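# Plug loose power cord into free power strip outlet

## Task

Push the unplugged power cord's plug all the way into one of the power strip's empty outlets, and make sure the two cords already plugged in stay completely seated.

## Robot and tools

ROBOT. Two arms, left_arm and right_arm, each with an identical five-finger right hand, so the hands are not mirror images. Control is through a hand point: a spot fixed to the palm, 0.05 m in front of it and 0.15 m out from the wrist flange. Its +z runs along the straight fingers, +y points out of the palm, and +x runs across the palm away from the thumb. Straight fingertips reach about 0.06-0.07 m past the point along +z. A wrist bracket on the little-finger side can strike objects, and with fingers level the wrist can sit below the hand point and touch the table first.

FRAME. Positions, targets and velocities use the scene frame: origin at table height midway between the nominal arm bases, +z up, +x out over the table, left_arm on the +y side (not the image left). Distances are metres, velocities m/s and rad/s.

ROW LAYOUT. Every motion command is a row of 28 numbers, each in [-1, 1], always covering both arms. Order: left dx, dy, dz, rx, ry, rz; left hand little, ring, middle, index, thumb_bend, thumb_turn, force_limit, speed; then the same 14 for the right arm. dx..rz are offsets, not poses: they count from that arm's Hand target at the start of the action or move, along scene axes, with 1.0 = 0.6 m or 180 degrees; rx, ry, rz form one rotation vector, turned about the Hand target position. Six zeros re-request the current Hand target. Finger targets are absolute: +1 open/straight, -1 closed; thumb_turn +1 beside the palm, -1 in front of it. force_limit maps -1..+1 to about 0..10 N (15 N for the two thumb motors); speed rises from nearly zero at -1 to full at +0.48 and above. No value means 'no change': to hold a hand, repeat the last eight hand numbers you sent (or, if none yet this scene, its hand_measured six plus hand_force_limit and hand_speed). Closing at speed -0.94 or lower gives a gentle grip. A thumb turned in front grips items roughly 0.035-0.065 m thick.

TOOLS.
execute_actions: actions = list of actions; each action is a table of up to 15 rows, one per 1/30 s control step, the last row held to fill 15 steps. All rows of an action count from the same starting Hand target; a repeated offset moves further. cameras picks images ([] for none, omitted for all). An empty actions list just reports state.
move: target = one 28-number row or a list of up to 15 rows, all offsets from the same starting Hand targets. speed in m/s (0.002-3.2, default 0.25; turns up to twice that in rad/s), one value or one per target. blend in m rounds corners in a list. stop_force in N (4-120) ends an arm's path when its wrist sensor feels that much push against its motion; it cannot be combined with blocking=false, and is unreliable for arms that rotate. zero (with stop_force) re-zeroes the sensor first, default true. blocking=false returns after about 0.5 s while the move continues. Paths are straight, end together, last 0.5-10 s, and do not avoid obstacles. The result adds a move: line (done, off_target, moving, held, fault) plus limits such as paced or held.
wait: seconds 0-10, arms hold their last command.
stop: brakes a running move.
zoom_image: camera (cam_head_left, cam_head_right, cam_high, cam_left_wrist, cam_right_wrist) and region [x0, y0, x1, y1] in pixels, at most 504x504; images are 672x504.
show_instructions: shows the reference pages.
zero_wrist_force: arm = left_arm or right_arm; resets its force baseline.
finished_scene: scene = this scene's number; ends the scene irreversibly.

RESULTS. Each result gives per arm end_effector_position, end_effector_quat_wxyz, velocities (or 'within noise'), Hand target (the last commanded pose after clipping; next offsets start here), joint positions and torques, Wrist force/torque in the hand's own axes plus the peak since last shown, and hand_measured, hand_stopped_by (moving, target, force, stalled, fault), hand_load_n (positive when pushed open), hand_force_limit, hand_speed. A lost grip shows as load dropping near zero. The hand point often rests short of Hand target; send the remaining distance as a new offset. Orientation commands are clipped to 32 degrees from the current orientation per step. Camera calibration lines give K and T_world_to_cam for projecting points.

AVOID. Nothing may fall or be left off the table. Avoid dropping or releasing moving items, slamming, and pressing hard: arms are stiff, and a target even slightly beyond a firm contact can cause a fault stop (about 150 N net force or joint torque limits of 300/300/136/49.1/49.1/49.1 N m), which halts that arm for 10 s. Approach contacts slowly with stop_force; to back off a contact, omit stop_force and command a target behind the hand point. Keep arms away from each other and from their own bases, and never close a hand on the other hand. Don't overload fingers by pulling or twisting. Motors overheat if an arm holds loads, stays stretched, or pushes on unreachable targets; MOTOR HOT warns, and 85 °C brakes the arm for 30-60 s. For the plug, grip it gently, align it with the outlet, insert slowly with stop_force, and check images that the other two plugs remain fully seated.

Each tool is called after "Request:" as name(argument=value, ...) on one line, values as JSON.

Reference images:

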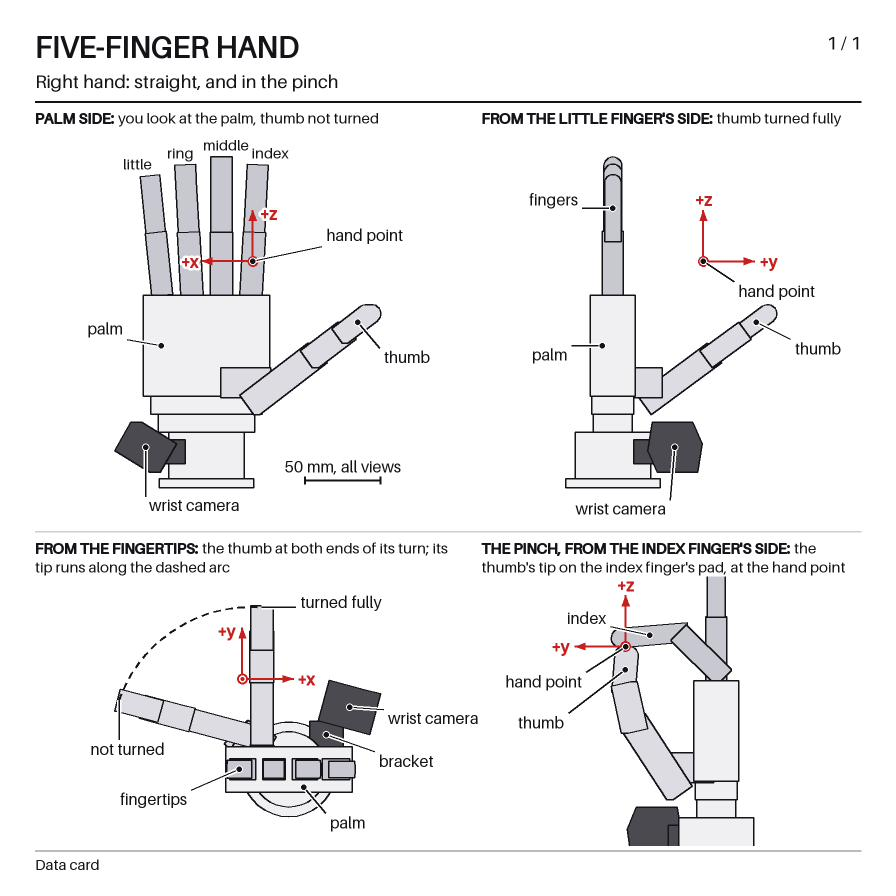

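## Session

Request:
execute_actions(actions=[])

Scene clock: 0.00 s.
left_arm: end_effector_position=(-0.2015, +1.2513, +0.6153) hand_measured=(+1.000, +1.000, +1.000, +1.000, +1.000, +1.000) hand_load_n=(+0.0, +0.0, +0.0, +0.0, +0.0, +0.0) hand_stopped_by=(target, target, target, target, target, target) hand_force_limit=0.00 hand_speed=-0.80 end_effector_quat_wxyz=(-0.016, +0.717, -0.695, -0.041) | right_arm: end_effector_position=(+0.0450, -1.1912, +0.6013) hand_measured=(+1.000, +1.000, +1.000, +1.000, +1.000, +1.000) hand_load_n=(+0.0, +0.0, +0.0, +0.0, +0.0, +0.0) hand_stopped_by=(target, target, target, target, target, target) hand_force_limit=0.00 hand_speed=-0.80 end_effector_quat_wxyz=(+0.033, +0.771, +0.636, -0.003)
Joint positions: left_arm=[1.389 -1.634 1.47 1.662 1.521 -1.761] | right_arm=[-2.029 -1.516 1.384 1.669 1.513 -1.826]
Joint velocities: within noise
Joint torques (N m): no reading
Wrist force (N): no reading
Wrist torque (N m): no reading
Wrist force, peak (N): no reading
Hand target: left_arm -0.2015, +1.2513, +0.6153; -0.016, +0.717, -0.695, -0.041 | right_arm +0.0450, -1.1912, +0.6013; +0.033, +0.771, +0.636, -0.003
camera_calibration:
cam_left_wrist: T_world_to_cam=[[-0.947893, -0.311898, 0.0649454, 0.152418], [-0.215433, 0.777697, 0.590572, -1.37982], [-0.234706, 0.545808, -0.804367, -0.11783], [0, 0, 0, 1]] pos_world=[-0.18044, 1.18494, 0.710208]
cam_right_wrist: T_world_to_cam=[[0.992421, 0.109513, 0.0557529, 0.0476389], [0.060739, -0.831526, 0.552155, -1.32528], [0.106828, -0.544584, -0.831875, -0.0377065], [0, 0, 0, 1]] pos_world=[0.0372464, -1.12776, 0.697737]

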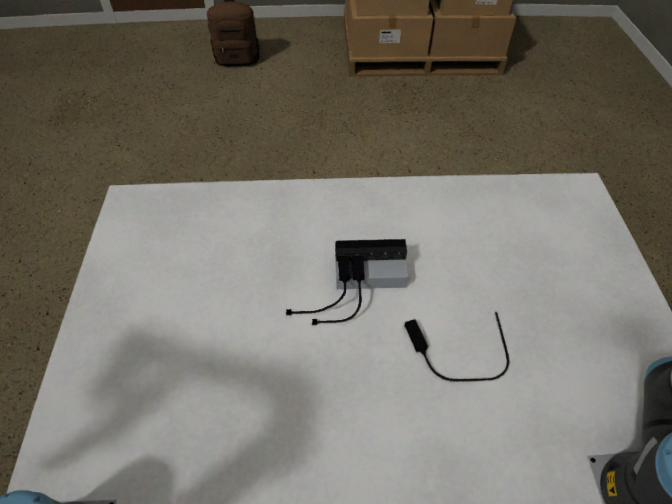

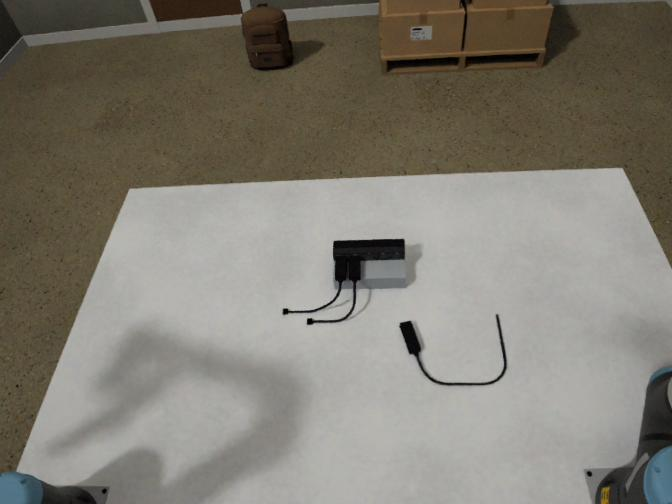

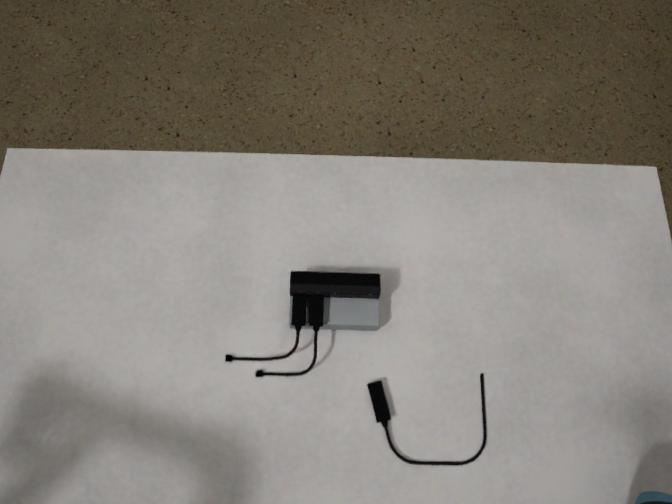

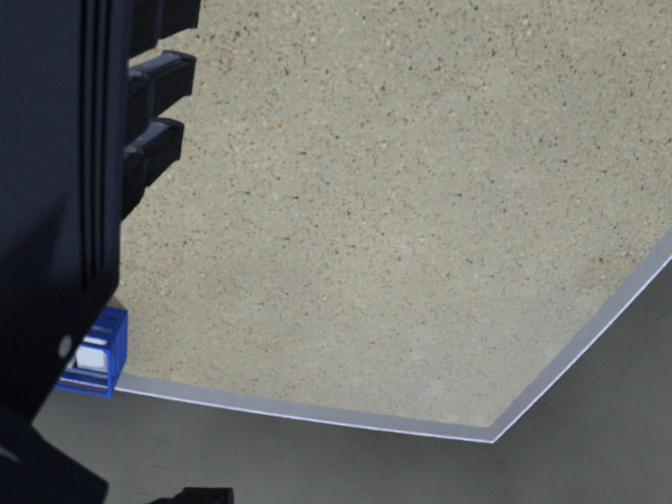

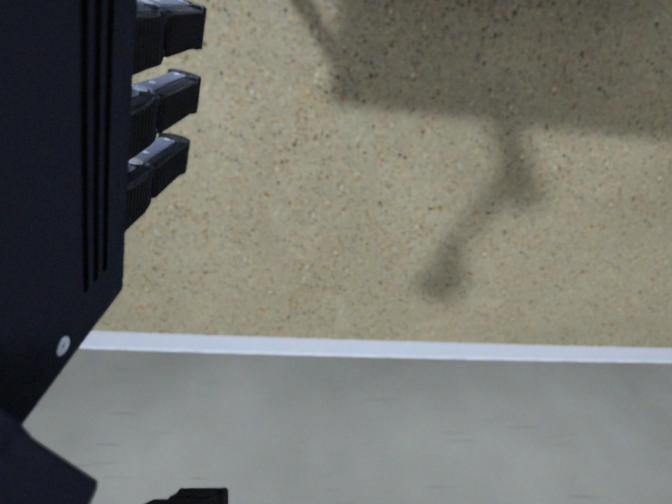

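Request:
zoom_image(camera="cam_high", region=[270, 255, 400, 345])

Request:
zoom_image(camera="cam_head_right", region=[310, 225, 430, 305])

Request:
zoom_image(camera="cam_high", region=[340, 360, 440, 440])

Request:
zoom_image(camera="cam_head_left", region=[310, 225, 440, 365])

Scaled by 3.877 from the camera's 672x504 image, which has a finer 960x720 frame.

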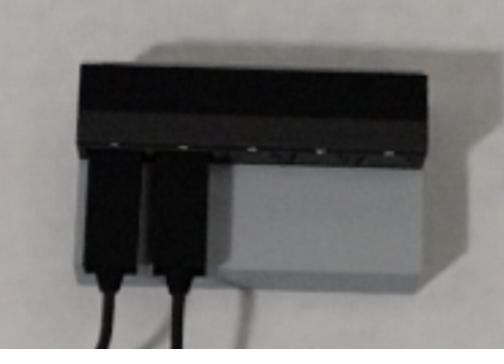

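Scaled by 4.200 from the camera's 672x504 image, which has a finer 960x720 frame.

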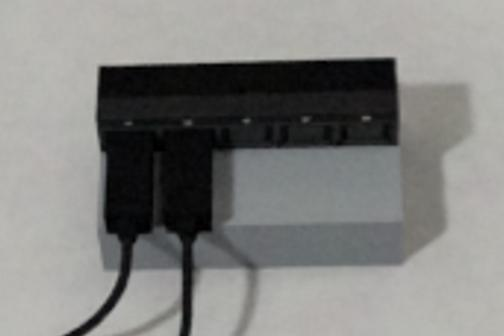

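Scaled by 5.040 from the camera's 672x504 image, which has a finer 960x720 frame.

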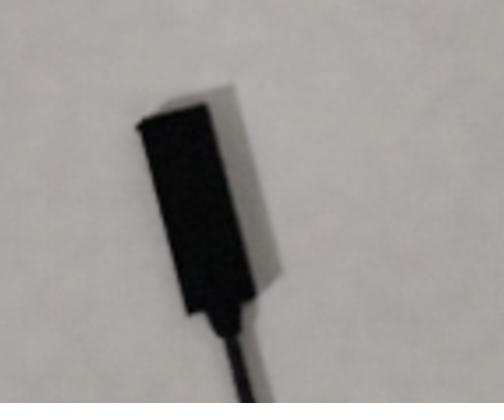

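Scaled by 3.600 from the camera's 672x504 image, which has a finer 960x720 frame.

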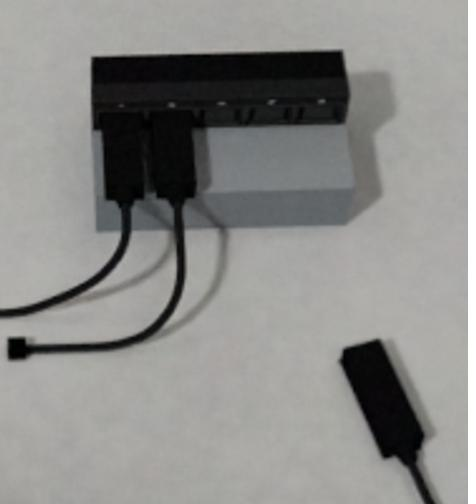

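Request:
move(target=[0.8358,-0.5188,-0.1088,-0.1857,-0.0928,0.0171,1,1,1,1,1,1,0,-0.8,0.7583,0.5687,-0.002,0.2058,-0.015,0.0235,1,1,1,1,1,-1,0,-0.5], speed=0.5, cameras=[])

Scene clock: 16.43 s.
left_arm: end_effector_position=(+0.2999, +0.9400, +0.5500) hand_measured=(+1.000, +1.000, +1.000, +1.000, +1.000, +1.000) hand_load_n=(+0.0, +0.0, +0.0, +0.0, +0.0, +0.0) hand_stopped_by=(target, target, target, target, target, target) hand_force_limit=0.00 hand_speed=-0.80 end_effector_quat_wxyz=(+0.092, +0.708, -0.649, +0.262) | right_arm: end_effector_position=(+0.5000, -0.8500, +0.6001) hand_measured=(+1.000, +1.000, +1.000, +1.000, +1.000, -1.000) hand_load_n=(+0.0, +0.0, +0.0, +0.0, +0.0, +0.0) hand_stopped_by=(target, target, target, target, target, target) hand_force_limit=0.00 hand_speed=-0.50 end_effector_quat_wxyz=(-0.199, +0.718, +0.630, +0.218)
Joint positions: left_arm=[0.267 -1.688 1.636 1.496 2.121 -2.977] | right_arm=[-1.063 -1.532 1.553 2.054 1.234 -1.012]
Joint velocities: within noise
Joint torques (N m): left_arm=[-16.37 -7.46 -48.55 0.03 -1.96 -2.86] | right_arm=[17.64 -24.7 -47.52 1.42 -4.7 2.29]
Wrist force (N): left_arm=[0.7 -0.9 -0.2] | right_arm=[0.5 0.3 0.5]
Wrist torque (N m): left_arm=[-0.17 -0.11 0.04] | right_arm=[0.07 -0.03 -0.02]
Wrist force, peak (N): left_arm=[1.1 -3.0 1.0] | right_arm=[1.4 1.7 1.0]
Hand target: left_arm +0.2999, +0.9400, +0.5500; +0.092, +0.708, -0.649, +0.262 | right_arm +0.5000, -0.8500, +0.6001; -0.199, +0.718, +0.630, +0.218
Off the commanded pose: left_arm 0.000 m, 0 deg | right_arm 0.000 m, 0 deg.
move: done
No camera images: "cameras" was empty.

Request:
move(target=[0.415,-0.8167,-0.25,-0.1857,-0.0928,0.0171,1,1,1,1,1,1,0,-0.8,-0.1333,0.75,-0.5667,0.3086,-0.0224,0.0353,1,1,1,1,1,-1,0,-0.5], speed=0.5, cameras=[])

Request:
move(target=[0.085,-0.40,-0.20,-0.0928,-0.0464,0.0086,1,1,1,1,1,1,0,-0.8,0,0,0,0,0,0,1,1,1,1,1,-1,0,-0.5], speed=0.4)

Scene clock: 20.70 s.
left_arm: end_effector_position=(+0.5489, +0.4500, +0.4000) hand_measured=(+1.000, +1.000, +1.000, +1.000, +1.000, +1.000) hand_load_n=(+0.0, +0.0, +0.0, +0.0, +0.0, +0.0) hand_stopped_by=(target, target, target, target, target, target) hand_force_limit=0.00 hand_speed=-0.80 end_effector_quat_wxyz=(+0.190, +0.624, -0.534, +0.538) | right_arm: end_effector_position=(+0.4200, -0.4001, +0.2602) hand_measured=(+1.000, +1.000, +1.000, +1.000, +1.000, -1.000) hand_load_n=(+0.0, +0.0, +0.0, +0.0, +0.0, +0.0) hand_stopped_by=(target, target, target, target, target, target) hand_force_limit=0.00 hand_speed=-0.50 end_effector_quat_wxyz=(+0.500, -0.500, -0.500, -0.499)
Joint positions: left_arm=[-0.569 -1.624 1.875 0.15 2.037 -4.156] | right_arm=[-0.691 -1.158 2.67 1.628 0.682 -1.568]
Joint velocities: within noise
Joint torques (N m): left_arm=[-16.32 -16.92 -38.8 -4 -3.04 -2.76] | right_arm=[17.91 -17.64 -11.47 -2.1 -3.82 -2.56]
Wrist force (N): left_arm=[1.5 -0.8 0.2] | right_arm=[0.7 -0.1 0.6]
Wrist torque (N m): left_arm=[-0.14 -0.19 0.13] | right_arm=[0.09 0.06 -0.10]
Wrist force, peak (N): left_arm=[2.0 -1.0 1.5] | right_arm=[0.2 -1.4 2.0]
Hand target: left_arm +0.5489, +0.4500, +0.4000; +0.190, +0.624, -0.534, +0.538 | right_arm +0.4200, -0.4000, +0.2601; +0.500, -0.500, -0.500, -0.499
Off the commanded pose: left_arm 0.000 m, 0 deg | right_arm 0.000 m, 0 deg.
move: done
No camera images: "cameras" was empty.

Scene clock: 22.20 s.
left_arm: end_effector_position=(+0.5999, +0.2101, +0.2801) hand_measured=(+1.000, +1.000, +1.000, +1.000, +1.000, +1.000) hand_load_n=(+0.0, +0.0, +0.0, +0.0, +0.0, +0.0) hand_stopped_by=(target, target, target, target, target, target) hand_force_limit=0.00 hand_speed=-0.80 end_effector_quat_wxyz=(+0.232, +0.556, -0.454, +0.656) | right_arm: end_effector_position=(+0.4200, -0.4000, +0.2601) hand_measured=(+1.000, +1.000, +1.000, +1.000, +1.000, -1.000) hand_load_n=(+0.0, +0.0, +0.0, +0.0, +0.0, +0.0) hand_stopped_by=(target, target, target, target, target, target) hand_force_limit=0.00 hand_speed=-0.50 end_effector_quat_wxyz=(+0.500, -0.500, -0.500, -0.499)
Joint positions: left_arm=[-0.845 -1.376 1.979 -0.572 1.772 -4.361] | right_arm=[-0.691 -1.158 2.67 1.628 0.682 -1.568]
Joint velocities: within noise
Joint torques (N m): left_arm=[-17.33 -37.24 -47.47 -5.66 -3.47 -2.85] | right_arm=[16.05 -18.17 -10.55 -1.6 -4.1 -2.48]
Wrist force (N): left_arm=[1.7 -0.7 0.2] | right_arm=[1.0 -0.2 1.0]
Wrist torque (N m): left_arm=[-0.08 -0.23 0.08] | right_arm=[0.05 -0.01 -0.08]
Wrist force, peak (N): left_arm=[2.0 -1.5 -1.3] | right_arm=[1.0 -0.2 1.0]
Hand target: left_arm +0.5999, +0.2100, +0.2800; +0.232, +0.556, -0.454, +0.656 | right_arm +0.4200, -0.4000, +0.2601; +0.500, -0.500, -0.500, -0.499
Off the commanded pose: left_arm 0.000 m, 0 deg | right_arm 0.000 m, 0 deg.
move: done
camera_calibration:
cam_left_wrist: T_world_to_cam=[[-0.881007, -0.469073, -0.0616171, 0.637398], [-0.211768, 0.507459, -0.835248, 0.2545], [0.42306, -0.722811, -0.54641, 0.168614], [0, 0, 0, 1]] pos_world=[0.544114, 0.291714, 0.343978]
cam_right_wrist: T_world_to_cam=[[0.955472, -0.0245221, 0.29406, -0.492261], [0.242334, -0.503392, -0.82938, -0.0873259], [0.168366, 0.86371, -0.475034, 0.51391], [0, 0, 0, 1]] pos_world=[0.404978, -0.4999, 0.316453]

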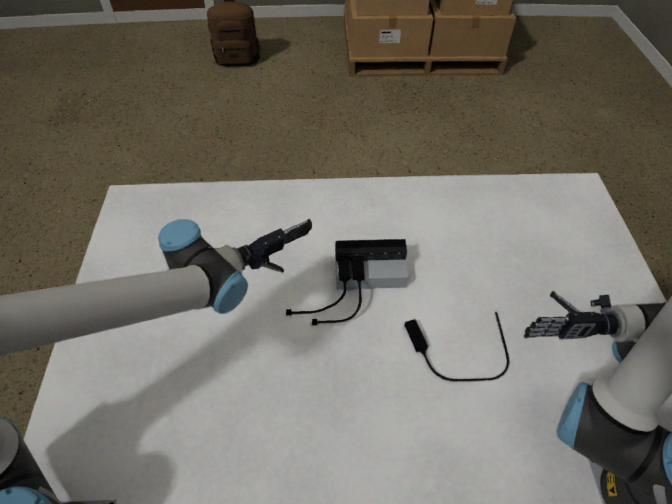

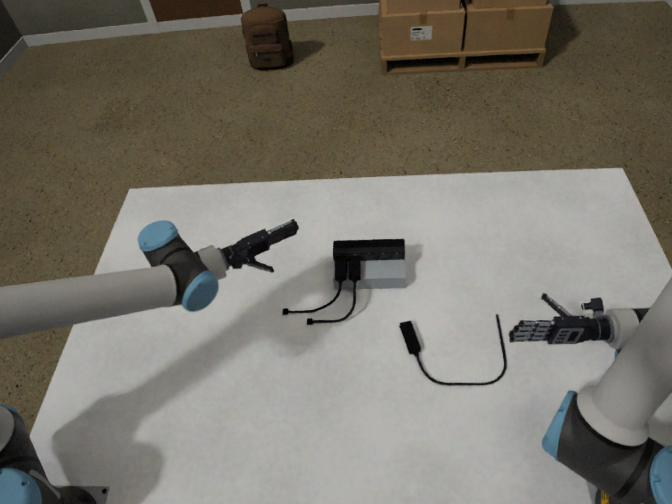

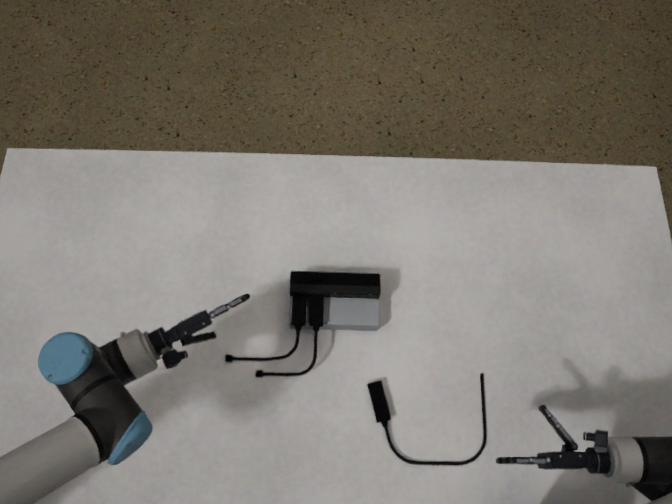

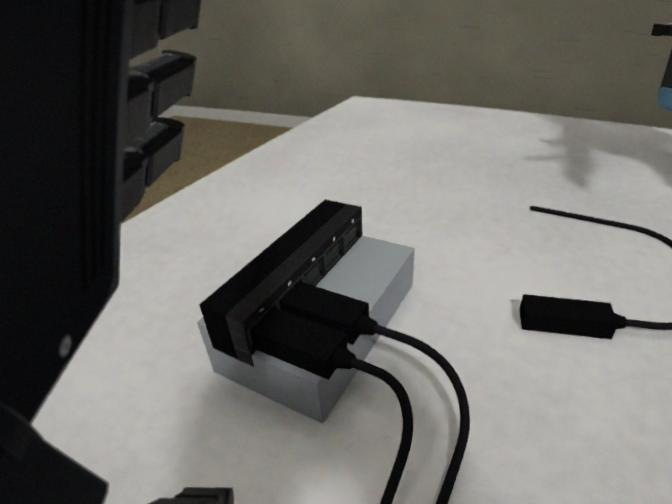

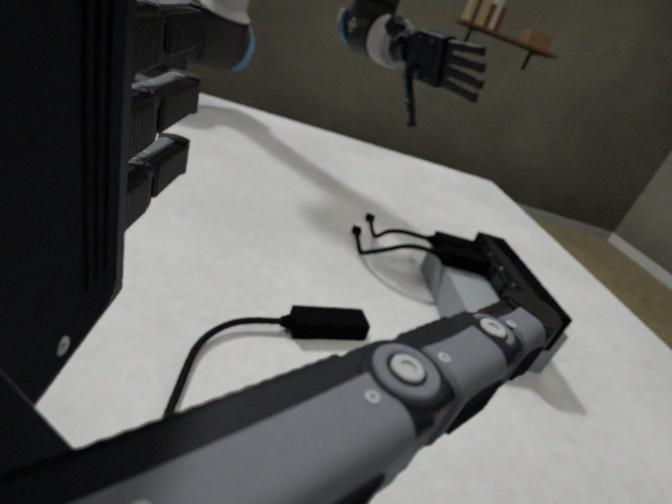

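Request:
move(target=[[0,0,0,0,0,0,1,1,1,1,1,1,0,-0.8,0.05,0.0833,0.2667,-0.2436,0.0653,-0.0653,1,1,1,1,1,-1,0,-0.5],[0,0,0,0,0,0,1,1,1,1,1,1,0,-0.8,0.3,0.4667,0.2667,-0.4873,0.1306,-0.1306,1,1,1,1,1,-1,0,-0.5]], speed=0.4, blend=0.03, cameras=["cam_head_left"])

Scene clock: 38.40 s.
left_arm: end_effector_position=(+0.5999, +0.2100, +0.2800) hand_measured=(+1.000, +1.000, +1.000, +1.000, +1.000, +1.000) hand_load_n=(+0.0, +0.0, +0.0, +0.5, +0.0, +0.0) hand_stopped_by=(target, target, target, target, target, target) hand_force_limit=0.00 hand_speed=-0.80 end_effector_quat_wxyz=(+0.232, +0.556, -0.454, +0.656) | right_arm: end_effector_position=(+0.6000, -0.1200, +0.4202) hand_measured=(+1.000, +1.000, +1.000, +1.000, +1.000, -1.000) hand_load_n=(+0.0, +0.0, +0.0, +0.0, +0.0, +0.0) hand_stopped_by=(target, target, target, target, target, target) hand_force_limit=0.00 hand_speed=-0.50 end_effector_quat_wxyz=(+0.000, +0.866, +0.499, +0.000)
Joint positions: left_arm=[-0.845 -1.375 1.979 -0.573 1.772 -4.361] | right_arm=[0.58 -1.055 1.1 1.525 1.57 1.114]
Joint velocities: within noise
Joint torques (N m): left_arm=[-14.19 -35.17 -36.71 -4.61 -2.73 -2.77] | right_arm=[16.75 -59.14 -48.34 6.74 3.93 2.39]
Wrist force (N): left_arm=[2.0 -0.6 0.0] | right_arm=[0.2 0.3 -0.3]
Wrist torque (N m): left_arm=[-0.07 -0.27 0.11] | right_arm=[0.08 -0.06 -0.01]
Wrist force, peak (N): left_arm=[2.4 -0.7 0.0] | right_arm=[2.0 0.1 0.7]
Hand target: left_arm +0.5999, +0.2100, +0.2800; +0.232, +0.556, -0.454, +0.656 | right_arm +0.6000, -0.1200, +0.4201; +0.000, +0.866, +0.499, +0.000
Off the commanded pose: left_arm 0.000 m, 0 deg | right_arm 0.000 m, 0 deg.
move: done
Images, in order (width x height): cam_head_left 672x504.

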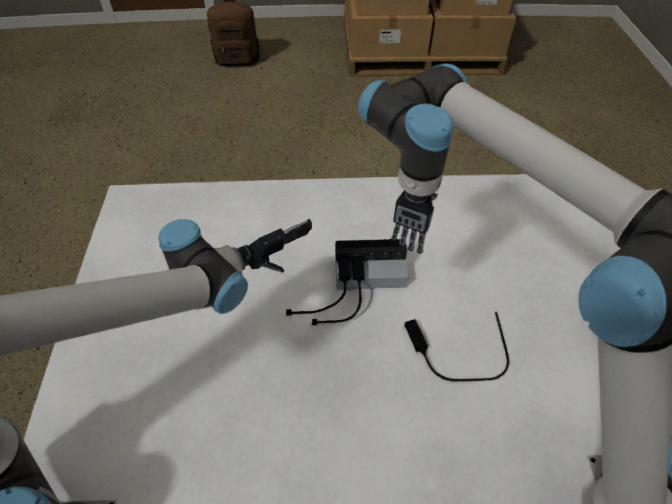

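Request:
move(target=[[0,0,0,0,0,0,1,1,1,1,1,1,0,-0.8,-0.03,-0.05,0,0.2165,-0.125,0,1,1,1,1,1,-1,0,-0.5],[0,0,0,0,0,0,1,1,1,1,1,1,0,-0.8,-0.05,-0.1,0,0.433,-0.25,0,1,1,1,1,1,-1,0,-0.5]], speed=0.4, blend=0.01, cameras=["cam_head_left"])

Scene clock: 42.10 s.
left_arm: end_effector_position=(+0.5999, +0.2100, +0.2800) hand_measured=(+1.000, +1.000, +1.000, +1.000, +1.000, +1.000) hand_load_n=(+0.0, +0.0, +0.0, +0.0, +0.0, +0.0) hand_stopped_by=(target, target, target, target, target, target) hand_force_limit=0.00 hand_speed=-0.80 end_effector_quat_wxyz=(+0.232, +0.556, -0.454, +0.656) | right_arm: end_effector_position=(+0.5701, -0.1800, +0.4202) hand_measured=(+1.000, +1.000, +1.000, +1.000, +1.000, -1.000) hand_load_n=(+0.0, +0.5, +0.0, +0.0, +0.0, +0.0) hand_stopped_by=(target, target, target, target, target, target) hand_force_limit=0.00 hand_speed=-0.50 end_effector_quat_wxyz=(-0.354, +0.613, +0.353, +0.612)
Joint positions: left_arm=[-0.845 -1.375 1.979 -0.573 1.772 -4.361] | right_arm=[0.182 -1.805 2.173 -0.368 0.714 1.572]
Joint velocities: within noise
Joint torques (N m): left_arm=[-13.81 -34.74 -33.62 -4.93 -3.19 -2.97] | right_arm=[18.02 -34.92 -31.27 -4.72 3.95 2.67]
Wrist force (N): left_arm=[2.3 -0.3 -0.2] | right_arm=[0.3 -0.4 1.3]
Wrist torque (N m): left_arm=[-0.01 -0.32 0.13] | right_arm=[0.02 0.10 -0.09]
Wrist force, peak (N): left_arm=[2.6 -0.7 -0.1] | right_arm=[0.5 -0.2 1.6]
Hand target: left_arm +0.5999, +0.2100, +0.2800; +0.232, +0.556, -0.454, +0.656 | right_arm +0.5700, -0.1800, +0.4201; -0.354, +0.613, +0.353, +0.612
Off the commanded pose: left_arm 0.000 m, 0 deg | right_arm 0.000 m, 0 deg.
move: done
Images, in order (width x height): cam_head_left 672x504.

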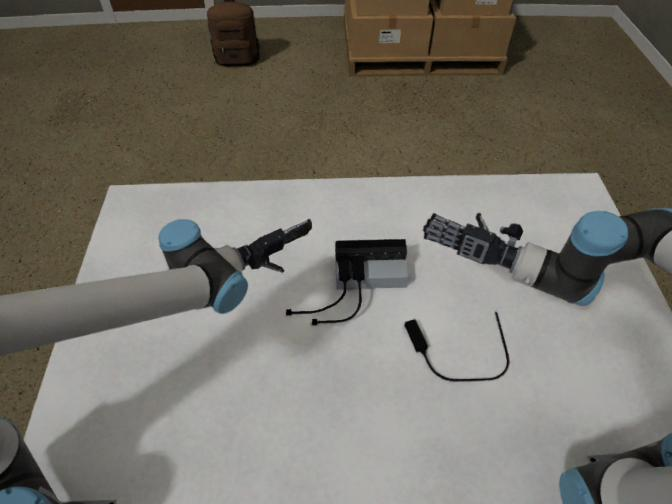

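Request:
move(target=[[-0.08,-0.28,-0.05,0.1413,-0.1713,-0.0986,-1,-1,0.4,0.4,0.4,-1,0,-0.3,-0.1,-0.25,-0.05,0,0,0,1,1,1,1,1,-1,0,-0.5],[-0.1715,-0.5667,-0.25,0.2569,-0.3114,-0.1792,-1,-1,0.4,0.4,0.4,-1,0,-0.3,-0.2167,-0.4,-0.1333,0,0,0,1,1,1,1,1,-1,0,-0.5]], speed=0.4, blend=0.02)

Request:
zoom_image(camera="cam_left_wrist", region=[360, 60, 672, 460])

Scene clock: 54.90 s.
left_arm: end_effector_position=(+0.4970, -0.1300, +0.1300) hand_measured=(-1.000, -1.000, +0.400, +0.400, +0.400, -1.000) hand_load_n=(+0.0, +0.0, +0.0, +0.0, +0.0, +0.0) hand_stopped_by=(target, target, target, target, target, target) hand_force_limit=0.00 hand_speed=-0.30 end_effector_quat_wxyz=(+0.063, -0.100, +0.842, -0.526) | right_arm: end_effector_position=(+0.4401, -0.4200, +0.3402) hand_measured=(+1.000, +1.000, +1.000, +1.000, +1.000, -1.000) hand_load_n=(+0.0, +0.0, +0.0, +0.0, +0.0, +0.0) hand_stopped_by=(target, target, target, target, target, target) hand_force_limit=0.00 hand_speed=-0.50 end_effector_quat_wxyz=(-0.354, +0.613, +0.353, +0.612)
Joint positions: left_arm=[-1.243 -0.945 1.433 -0.032 1.672 -3.092] | right_arm=[-0.893 -2.324 2.565 -0.242 -0.36 1.573]
Joint velocities: within noise
Joint torques (N m): left_arm=[-16.22 -71.88 -47.4 3.42 -3.09 3.21] | right_arm=[-15.08 3.11 -30.76 3.67 -4.35 -1.21]
Wrist force (N): left_arm=[1.3 -0.7 -0.2] | right_arm=[0.4 -0.1 0.9]
Wrist torque (N m): left_arm=[0.03 -0.13 0.30] | right_arm=[0.10 0.07 -0.08]
Wrist force, peak (N): left_arm=[2.4 -0.9 1.7] | right_arm=[0.7 -0.3 2.2]
Hand target: left_arm +0.4970, -0.1300, +0.1300; +0.063, -0.100, +0.842, -0.526 | right_arm +0.4400, -0.4200, +0.3402; -0.354, +0.613, +0.353, +0.612
Off the commanded pose: left_arm 0.000 m, 0 deg | right_arm 0.000 m, 0 deg.
move: done
camera_calibration:
cam_left_wrist: T_world_to_cam=[[-0.379417, 0.391565, -0.838284, 0.341532], [0.675409, 0.736448, 0.0382988, -0.244781], [0.632349, -0.551653, -0.543887, -0.19777], [0, 0, 0, 1]] pos_world=[0.41997, -0.0625638, 0.188111]
cam_right_wrist: T_world_to_cam=[[0.815188, -0.498947, 0.294144, -0.672898], [-0.0414234, -0.556771, -0.829633, 0.0666397], [0.577714, 0.664122, -0.474541, 0.301633], [0, 0, 0, 1]] pos_world=[0.377042, -0.498958, 0.396353]

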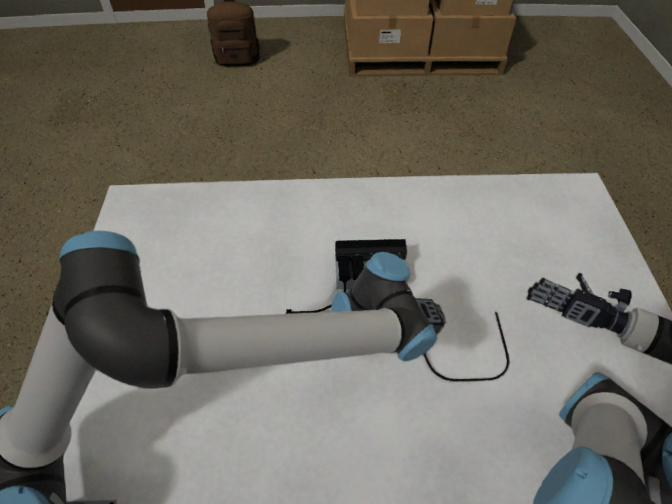

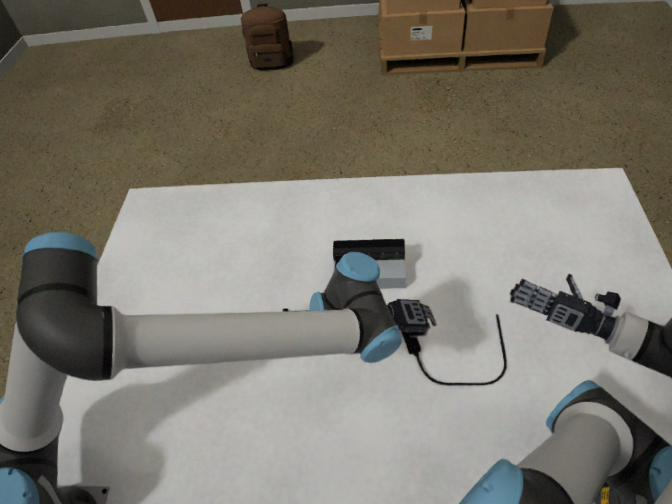

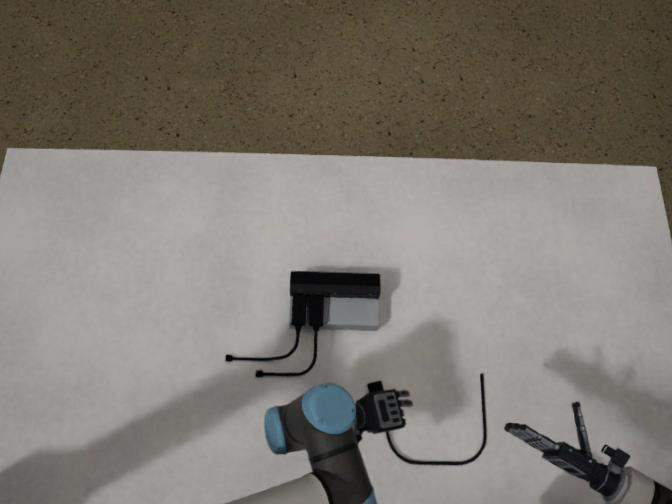

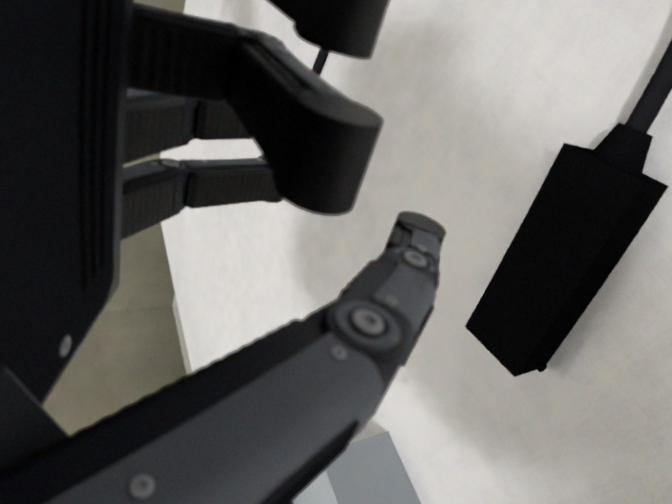

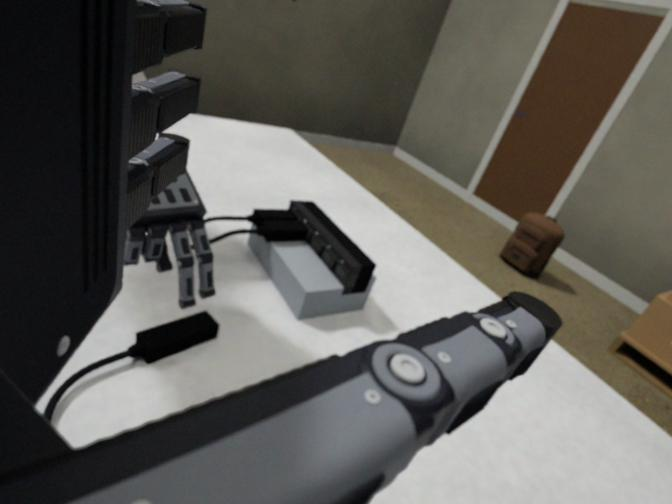

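Scaled by 1.260 from the camera's 672x504 image, which has a finer 960x720 frame.

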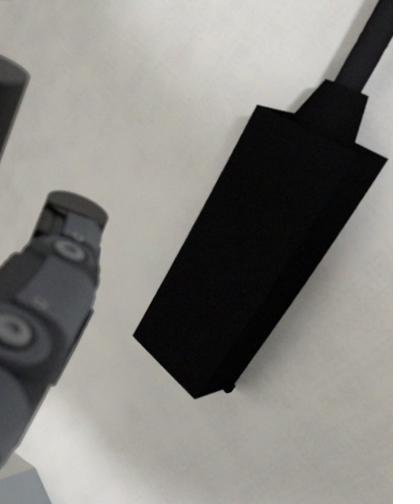

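Request:
move(target=[0.0078,0.0327,-0.1167,0,0,0.0039,-1,-1,0.4,0.4,0.4,-1,0,-0.3,0,0,0,0,0,0,1,1,1,1,1,-1,0,-0.5], speed=0.2, cameras=["cam_left_wrist", "cam_right_wrist"])

Request:
zoom_image(camera="cam_left_wrist", region=[300, 60, 672, 460])

Request:
zoom_image(camera="cam_right_wrist", region=[110, 180, 400, 400])

Scene clock: 63.20 s.
left_arm: end_effector_position=(+0.5017, -0.1104, +0.0601) hand_measured=(-1.000, -1.000, +0.400, +0.400, +0.400, -1.000) hand_load_n=(+0.0, +0.5, +0.0, +0.0, +0.0, +0.0) hand_stopped_by=(target, target, target, target, target, target) hand_force_limit=0.00 hand_speed=-0.30 end_effector_quat_wxyz=(+0.066, -0.105, +0.842, -0.525) | right_arm: end_effector_position=(+0.4400, -0.4200, +0.3402) hand_measured=(+1.000, +1.000, +1.000, +1.000, +1.000, -1.000) hand_load_n=(+0.0, +0.0, -0.5, +0.0, +0.0, +0.5) hand_stopped_by=(target, target, target, target, target, target) hand_force_limit=0.00 hand_speed=-0.50 end_effector_quat_wxyz=(-0.354, +0.613, +0.353, +0.612)
Joint positions: left_arm=[-1.232 -0.906 1.509 -0.145 1.67 -3.092] | right_arm=[-0.893 -2.324 2.566 -0.242 -0.361 1.572]
Joint velocities: within noise
Joint torques (N m): left_arm=[18.46 -73.41 -32.59 -3.94 -3.27 -2.96] | right_arm=[-15.43 0.59 -30.97 3.48 -4.07 -1.02]
Wrist force (N): left_arm=[1.0 -1.2 0.3] | right_arm=[0.3 0.1 0.8]
Wrist torque (N m): left_arm=[-0.08 -0.01 0.22] | right_arm=[0.14 0.09 -0.08]
Wrist force, peak (N): left_arm=[0.8 -2.0 -0.1] | right_arm=[0.2 -0.1 1.2]
Hand target: left_arm +0.5017, -0.1104, +0.0600; +0.066, -0.105, +0.842, -0.525 | right_arm +0.4400, -0.4200, +0.3402; -0.354, +0.613, +0.353, +0.612
Off the commanded pose: left_arm 0.000 m, 0 deg | right_arm 0.000 m, 0 deg.
move: done
camera_calibration:
cam_left_wrist: T_world_to_cam=[[-0.384182, 0.386924, -0.838269, 0.278992], [0.666319, 0.74468, 0.0383485, -0.254275], [0.63908, -0.543822, -0.543907, -0.23039], [0, 0, 0, 1]] pos_world=[0.42385, -0.0438863, 0.118311]
cam_right_wrist: T_world_to_cam=[[0.815188, -0.498947, 0.294144, -0.672928], [-0.0414234, -0.556771, -0.829633, 0.0667226], [0.577714, 0.664122, -0.474541, 0.30168], [0, 0, 0, 1]] pos_world=[0.377042, -0.498958, 0.396453]
Images, in order (width x height): cam_left_wrist 672x504, cam_right_wrist 672x504.

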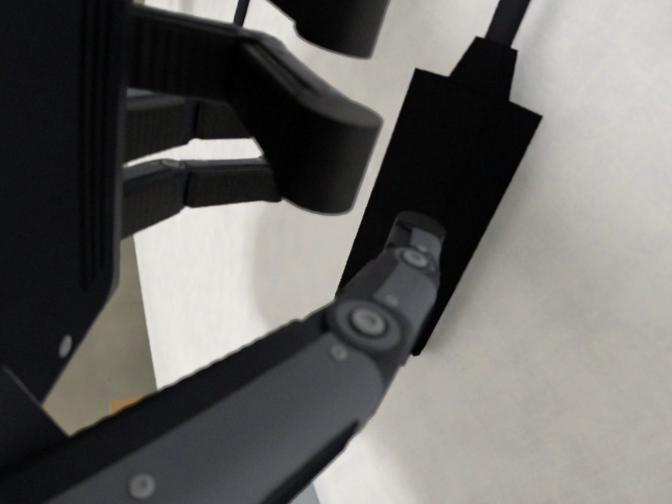

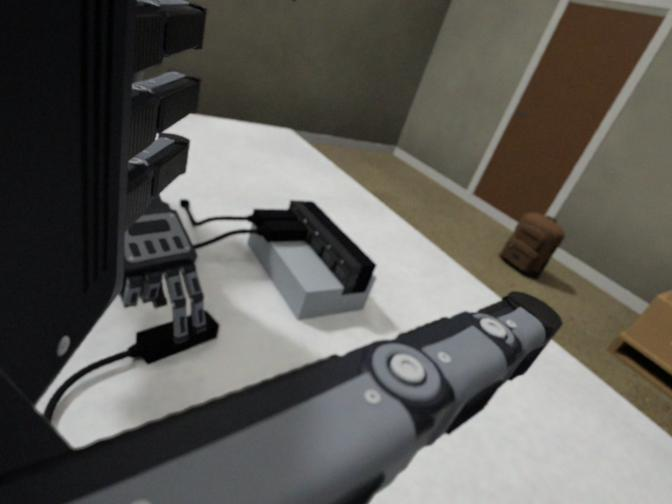

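Scaled by 1.260 from the camera's 672x504 image, which has a finer 960x720 frame.

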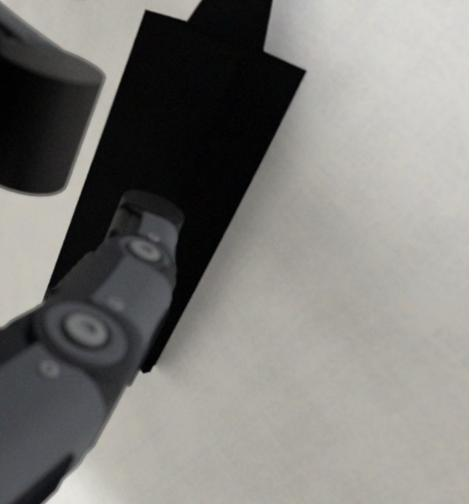

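Scaled by 1.738 from the camera's 672x504 image, which has a finer 960x720 frame.

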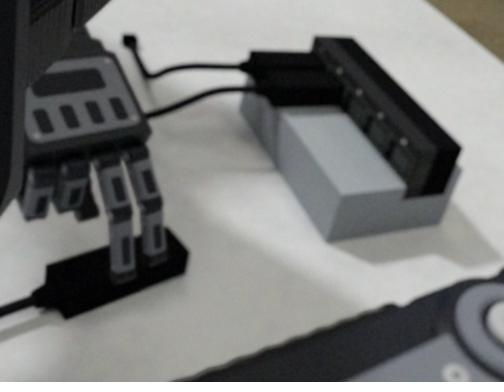

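Request:
move(target=[0,0,-0.0600,0,0,0,-1,-1,0.4,0.4,0.4,-1,0,-0.3,0,0,0,0,0,0,1,1,1,1,1,-1,0,-0.5], speed=0.1, cameras=[])

Request:
move(target=[0,0,-0.0092,0,0,0,-1,-1,0.24,0.24,0.3,-1,0,-0.5,0,0,0,0,0,0,1,1,1,1,1,-1,0,-0.5], speed=0.008, stop_force=4, cameras=["cam_left_wrist"])

Scene clock: 69.03 s.
left_arm: end_effector_position=(+0.5017, -0.1104, +0.0242) hand_measured=(-1.000, -1.000, +0.400, +0.400, +0.400, -1.000) hand_load_n=(+0.0, +0.0, +0.0, +0.0, +0.0, +0.0) hand_stopped_by=(target, target, target, target, target, target) hand_force_limit=0.00 hand_speed=-0.30 end_effector_quat_wxyz=(+0.066, -0.105, +0.842, -0.525) | right_arm: end_effector_position=(+0.4400, -0.4200, +0.3402) hand_measured=(+1.000, +1.000, +1.000, +1.000, +1.000, -1.000) hand_load_n=(+0.0, +0.0, +0.0, +0.0, +0.0, +0.5) hand_stopped_by=(target, target, target, target, target, target) hand_force_limit=0.00 hand_speed=-0.50 end_effector_quat_wxyz=(-0.354, +0.613, +0.353, +0.612)
Joint positions: left_arm=[-1.232 -0.872 1.523 -0.194 1.67 -3.092] | right_arm=[-0.893 -2.324 2.566 -0.242 -0.361 1.572]
Joint velocities: within noise
Joint torques (N m): left_arm=[13.89 -72.76 -29.4 -4.94 -2.83 -2.88] | right_arm=[-12.41 3.18 -32.43 1.26 -3.63 -1.15]
Wrist force (N): left_arm=[1.0 -1.0 0.3] | right_arm=[0.4 -0.1 0.8]
Wrist torque (N m): left_arm=[-0.07 -0.06 0.19] | right_arm=[0.11 0.08 -0.09]
Wrist force, peak (N): left_arm=[1.7 -0.9 0.1] | right_arm=[0.4 0.1 1.2]
Hand target: left_arm +0.5017, -0.1104, +0.0240; +0.066, -0.105, +0.842, -0.525 | right_arm +0.4400, -0.4200, +0.3402; -0.354, +0.613, +0.353, +0.612
Off the commanded pose: left_arm 0.000 m, 0 deg | right_arm 0.000 m, 0 deg.
move: done
No camera images: "cameras" was empty.

Scene clock: 71.07 s.
left_arm: end_effector_position=(+0.5017, -0.1104, +0.0197) hand_measured=(-1.000, -1.000, +0.240, +0.240, +0.300, -1.000) hand_load_n=(+0.0, +0.0, +0.0, +0.0, +0.5, +0.0) hand_stopped_by=(target, target, target, target, target, target) hand_force_limit=0.00 hand_speed=-0.50 end_effector_quat_wxyz=(+0.066, -0.105, +0.842, -0.525) | right_arm: end_effector_position=(+0.4400, -0.4200, +0.3402) hand_measured=(+1.000, +1.000, +1.000, +1.000, +1.000, -1.000) hand_load_n=(+0.0, +0.0, +0.0, +0.0, +0.0, +0.0) hand_stopped_by=(target, target, target, target, target, target) hand_force_limit=0.00 hand_speed=-0.50 end_effector_quat_wxyz=(-0.354, +0.613, +0.353, +0.612)
Joint positions: left_arm=[-1.232 -0.867 1.525 -0.2 1.67 -3.092] | right_arm=[-0.893 -2.324 2.566 -0.242 -0.361 1.572]
Joint velocities: within noise
Joint torques (N m): left_arm=[14.19 -108.1 -39.82 3.62 -2.79 -2.78] | right_arm=[-11.1 2.4 -33.84 0.15 -3.17 -1.07]
Wrist force (N): left_arm=[1.2 -4.8 -2.9] | right_arm=[0.4 0.2 0.7]
Wrist torque (N m): left_arm=[0.13 0.01 0.10] | right_arm=[0.17 0.08 -0.07]
Wrist force, peak (N): left_arm=[1.4 -8.3 -6.3] | right_arm=[0.6 -0.2 1.1]
Hand target: left_arm +0.5017, -0.1104, +0.0197; +0.066, -0.105, +0.842, -0.525 (not the last commanded pose) | right_arm +0.4400, -0.4200, +0.3402; -0.354, +0.613, +0.353, +0.612
Off the commanded pose: left_arm 0.001 m, 0 deg | right_arm 0.000 m, 0 deg.
move: contact (left_arm)
camera_calibration:
cam_left_wrist: T_world_to_cam=[[-0.384184, 0.386874, -0.838291, 0.245043], [0.666263, 0.74473, 0.0383515, -0.252696], [0.639138, -0.543788, -0.543873, -0.252444], [0, 0, 0, 1]] pos_world=[0.42385, -0.0438865, 0.0778106]
Images, in order (width x height): cam_left_wrist 672x504.

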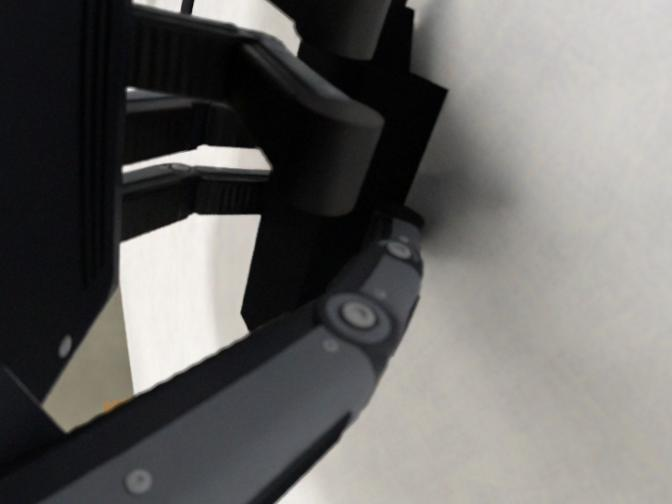

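Request:
move(target=[[0,0,0.0017,0,0,0,-1,-1,0.24,0.24,0.3,-1,0,-0.5,0,0,0,0,0,0,1,1,1,1,1,-1,0,-0.5],[0,0,0.0017,0,0,0,-1,-1,-0.2,-0.2,-0.05,-1,-0.2,-0.94,0,0,0,0,0,0,1,1,1,1,1,-1,0,-0.5]], speed=0.02, cameras=[])

Request:
wait(seconds=0.5, cameras=["cam_left_wrist"])

Scene clock: 74.50 s.
left_arm: end_effector_position=(+0.5017, -0.1104, +0.0207) hand_measured=(-1.000, -1.000, +0.180, +0.164, +0.266, -1.000) hand_load_n=(+0.0, +0.0, +4.0, +5.5, +6.5, -0.5) hand_stopped_by=(target, target, force, force, force, target) hand_force_limit=-0.20 hand_speed=-0.94 end_effector_quat_wxyz=(+0.066, -0.105, +0.842, -0.525) | right_arm: end_effector_position=(+0.4400, -0.4200, +0.3402) hand_measured=(+1.000, +1.000, +1.000, +1.000, +1.000, -1.000) hand_load_n=(+0.0, +0.0, +0.0, +0.0, +0.0, +0.5) hand_stopped_by=(target, target, target, target, target, target) hand_force_limit=0.00 hand_speed=-0.50 end_effector_quat_wxyz=(-0.354, +0.613, +0.353, +0.612)
Joint positions: left_arm=[-1.232 -0.868 1.524 -0.199 1.67 -3.092] | right_arm=[-0.893 -2.324 2.566 -0.242 -0.361 1.572]
Joint velocities: within noise
Joint torques (N m): left_arm=[12.64 -109.16 -40.89 3.58 -2.93 -2.89] | right_arm=[-10.06 3.27 -34.21 -1.69 -3.14 -1.06]
Wrist force (N): left_arm=[1.6 -2.2 0.3] | right_arm=[0.4 0.1 0.8]
Wrist torque (N m): left_arm=[0.00 -0.15 0.19] | right_arm=[0.15 0.06 -0.07]
Wrist force, peak (N): left_arm=[1.2 -5.2 -3.4] | right_arm=[0.5 -0.1 1.1]
Hand target: left_arm +0.5017, -0.1104, +0.0207; +0.066, -0.105, +0.842, -0.525 | right_arm +0.4400, -0.4200, +0.3402; -0.354, +0.613, +0.353, +0.612
Off the commanded pose: left_arm 0.000 m, 0 deg | right_arm 0.000 m, 0 deg.
move: done
No camera images: "cameras" was empty.

Scene clock: 75.00 s.
left_arm: end_effector_position=(+0.5017, -0.1104, +0.0207) hand_measured=(-1.000, -1.000, +0.180, +0.164, +0.266, -1.000) hand_load_n=(+0.0, +0.0, +4.5, +5.5, +6.5, -1.0) hand_stopped_by=(target, target, force, force, force, target) hand_force_limit=-0.20 hand_speed=-0.94 end_effector_quat_wxyz=(+0.066, -0.105, +0.842, -0.525) | right_arm: end_effector_position=(+0.4400, -0.4200, +0.3402) hand_measured=(+1.000, +1.000, +1.000, +1.000, +1.000, -1.000) hand_load_n=(+0.0, +0.0, +0.0, +0.0, +0.0, +0.0) hand_stopped_by=(target, target, target, target, target, target) hand_force_limit=0.00 hand_speed=-0.50 end_effector_quat_wxyz=(-0.354, +0.613, +0.353, +0.612)
Joint positions: left_arm=[-1.232 -0.868 1.524 -0.199 1.67 -3.092] | right_arm=[-0.893 -2.324 2.566 -0.242 -0.361 1.572]
Joint velocities: within noise
Joint torques (N m): left_arm=[13.8 -108.24 -38.23 3.5 -2.92 -2.8] | right_arm=[-10.17 3.91 -34.3 -1.9 -3.18 -0.95]
Wrist force (N): left_arm=[1.3 -2.3 0.2] | right_arm=[0.4 -0.2 0.6]
Wrist torque (N m): left_arm=[0.00 -0.12 0.18] | right_arm=[0.11 0.08 -0.09]
Wrist force, peak (N): left_arm=[0.9 -3.2 -0.1] | right_arm=[0.1 0.2 1.1]
Hand target: left_arm +0.5017, -0.1104, +0.0207; +0.066, -0.105, +0.842, -0.525 | right_arm +0.4400, -0.4200, +0.3402; -0.354, +0.613, +0.353, +0.612
Off the commanded pose: left_arm 0.000 m, 0 deg | right_arm 0.000 m, 0 deg.
wait: 0.50 s; at rest by 0.17 s
camera_calibration:
cam_left_wrist: T_world_to_cam=[[-0.384184, 0.386874, -0.838291, 0.245881], [0.666263, 0.74473, 0.0383515, -0.252734], [0.639138, -0.543788, -0.543873, -0.2519], [0, 0, 0, 1]] pos_world=[0.42385, -0.0438865, 0.0788106]
Images, in order (width x height): cam_left_wrist 672x504.

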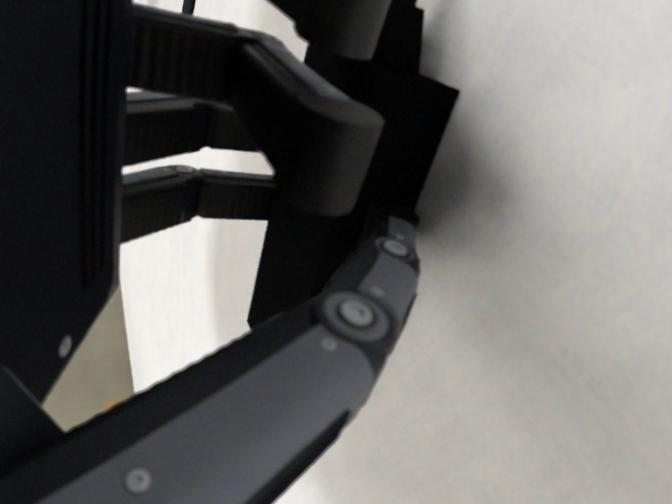

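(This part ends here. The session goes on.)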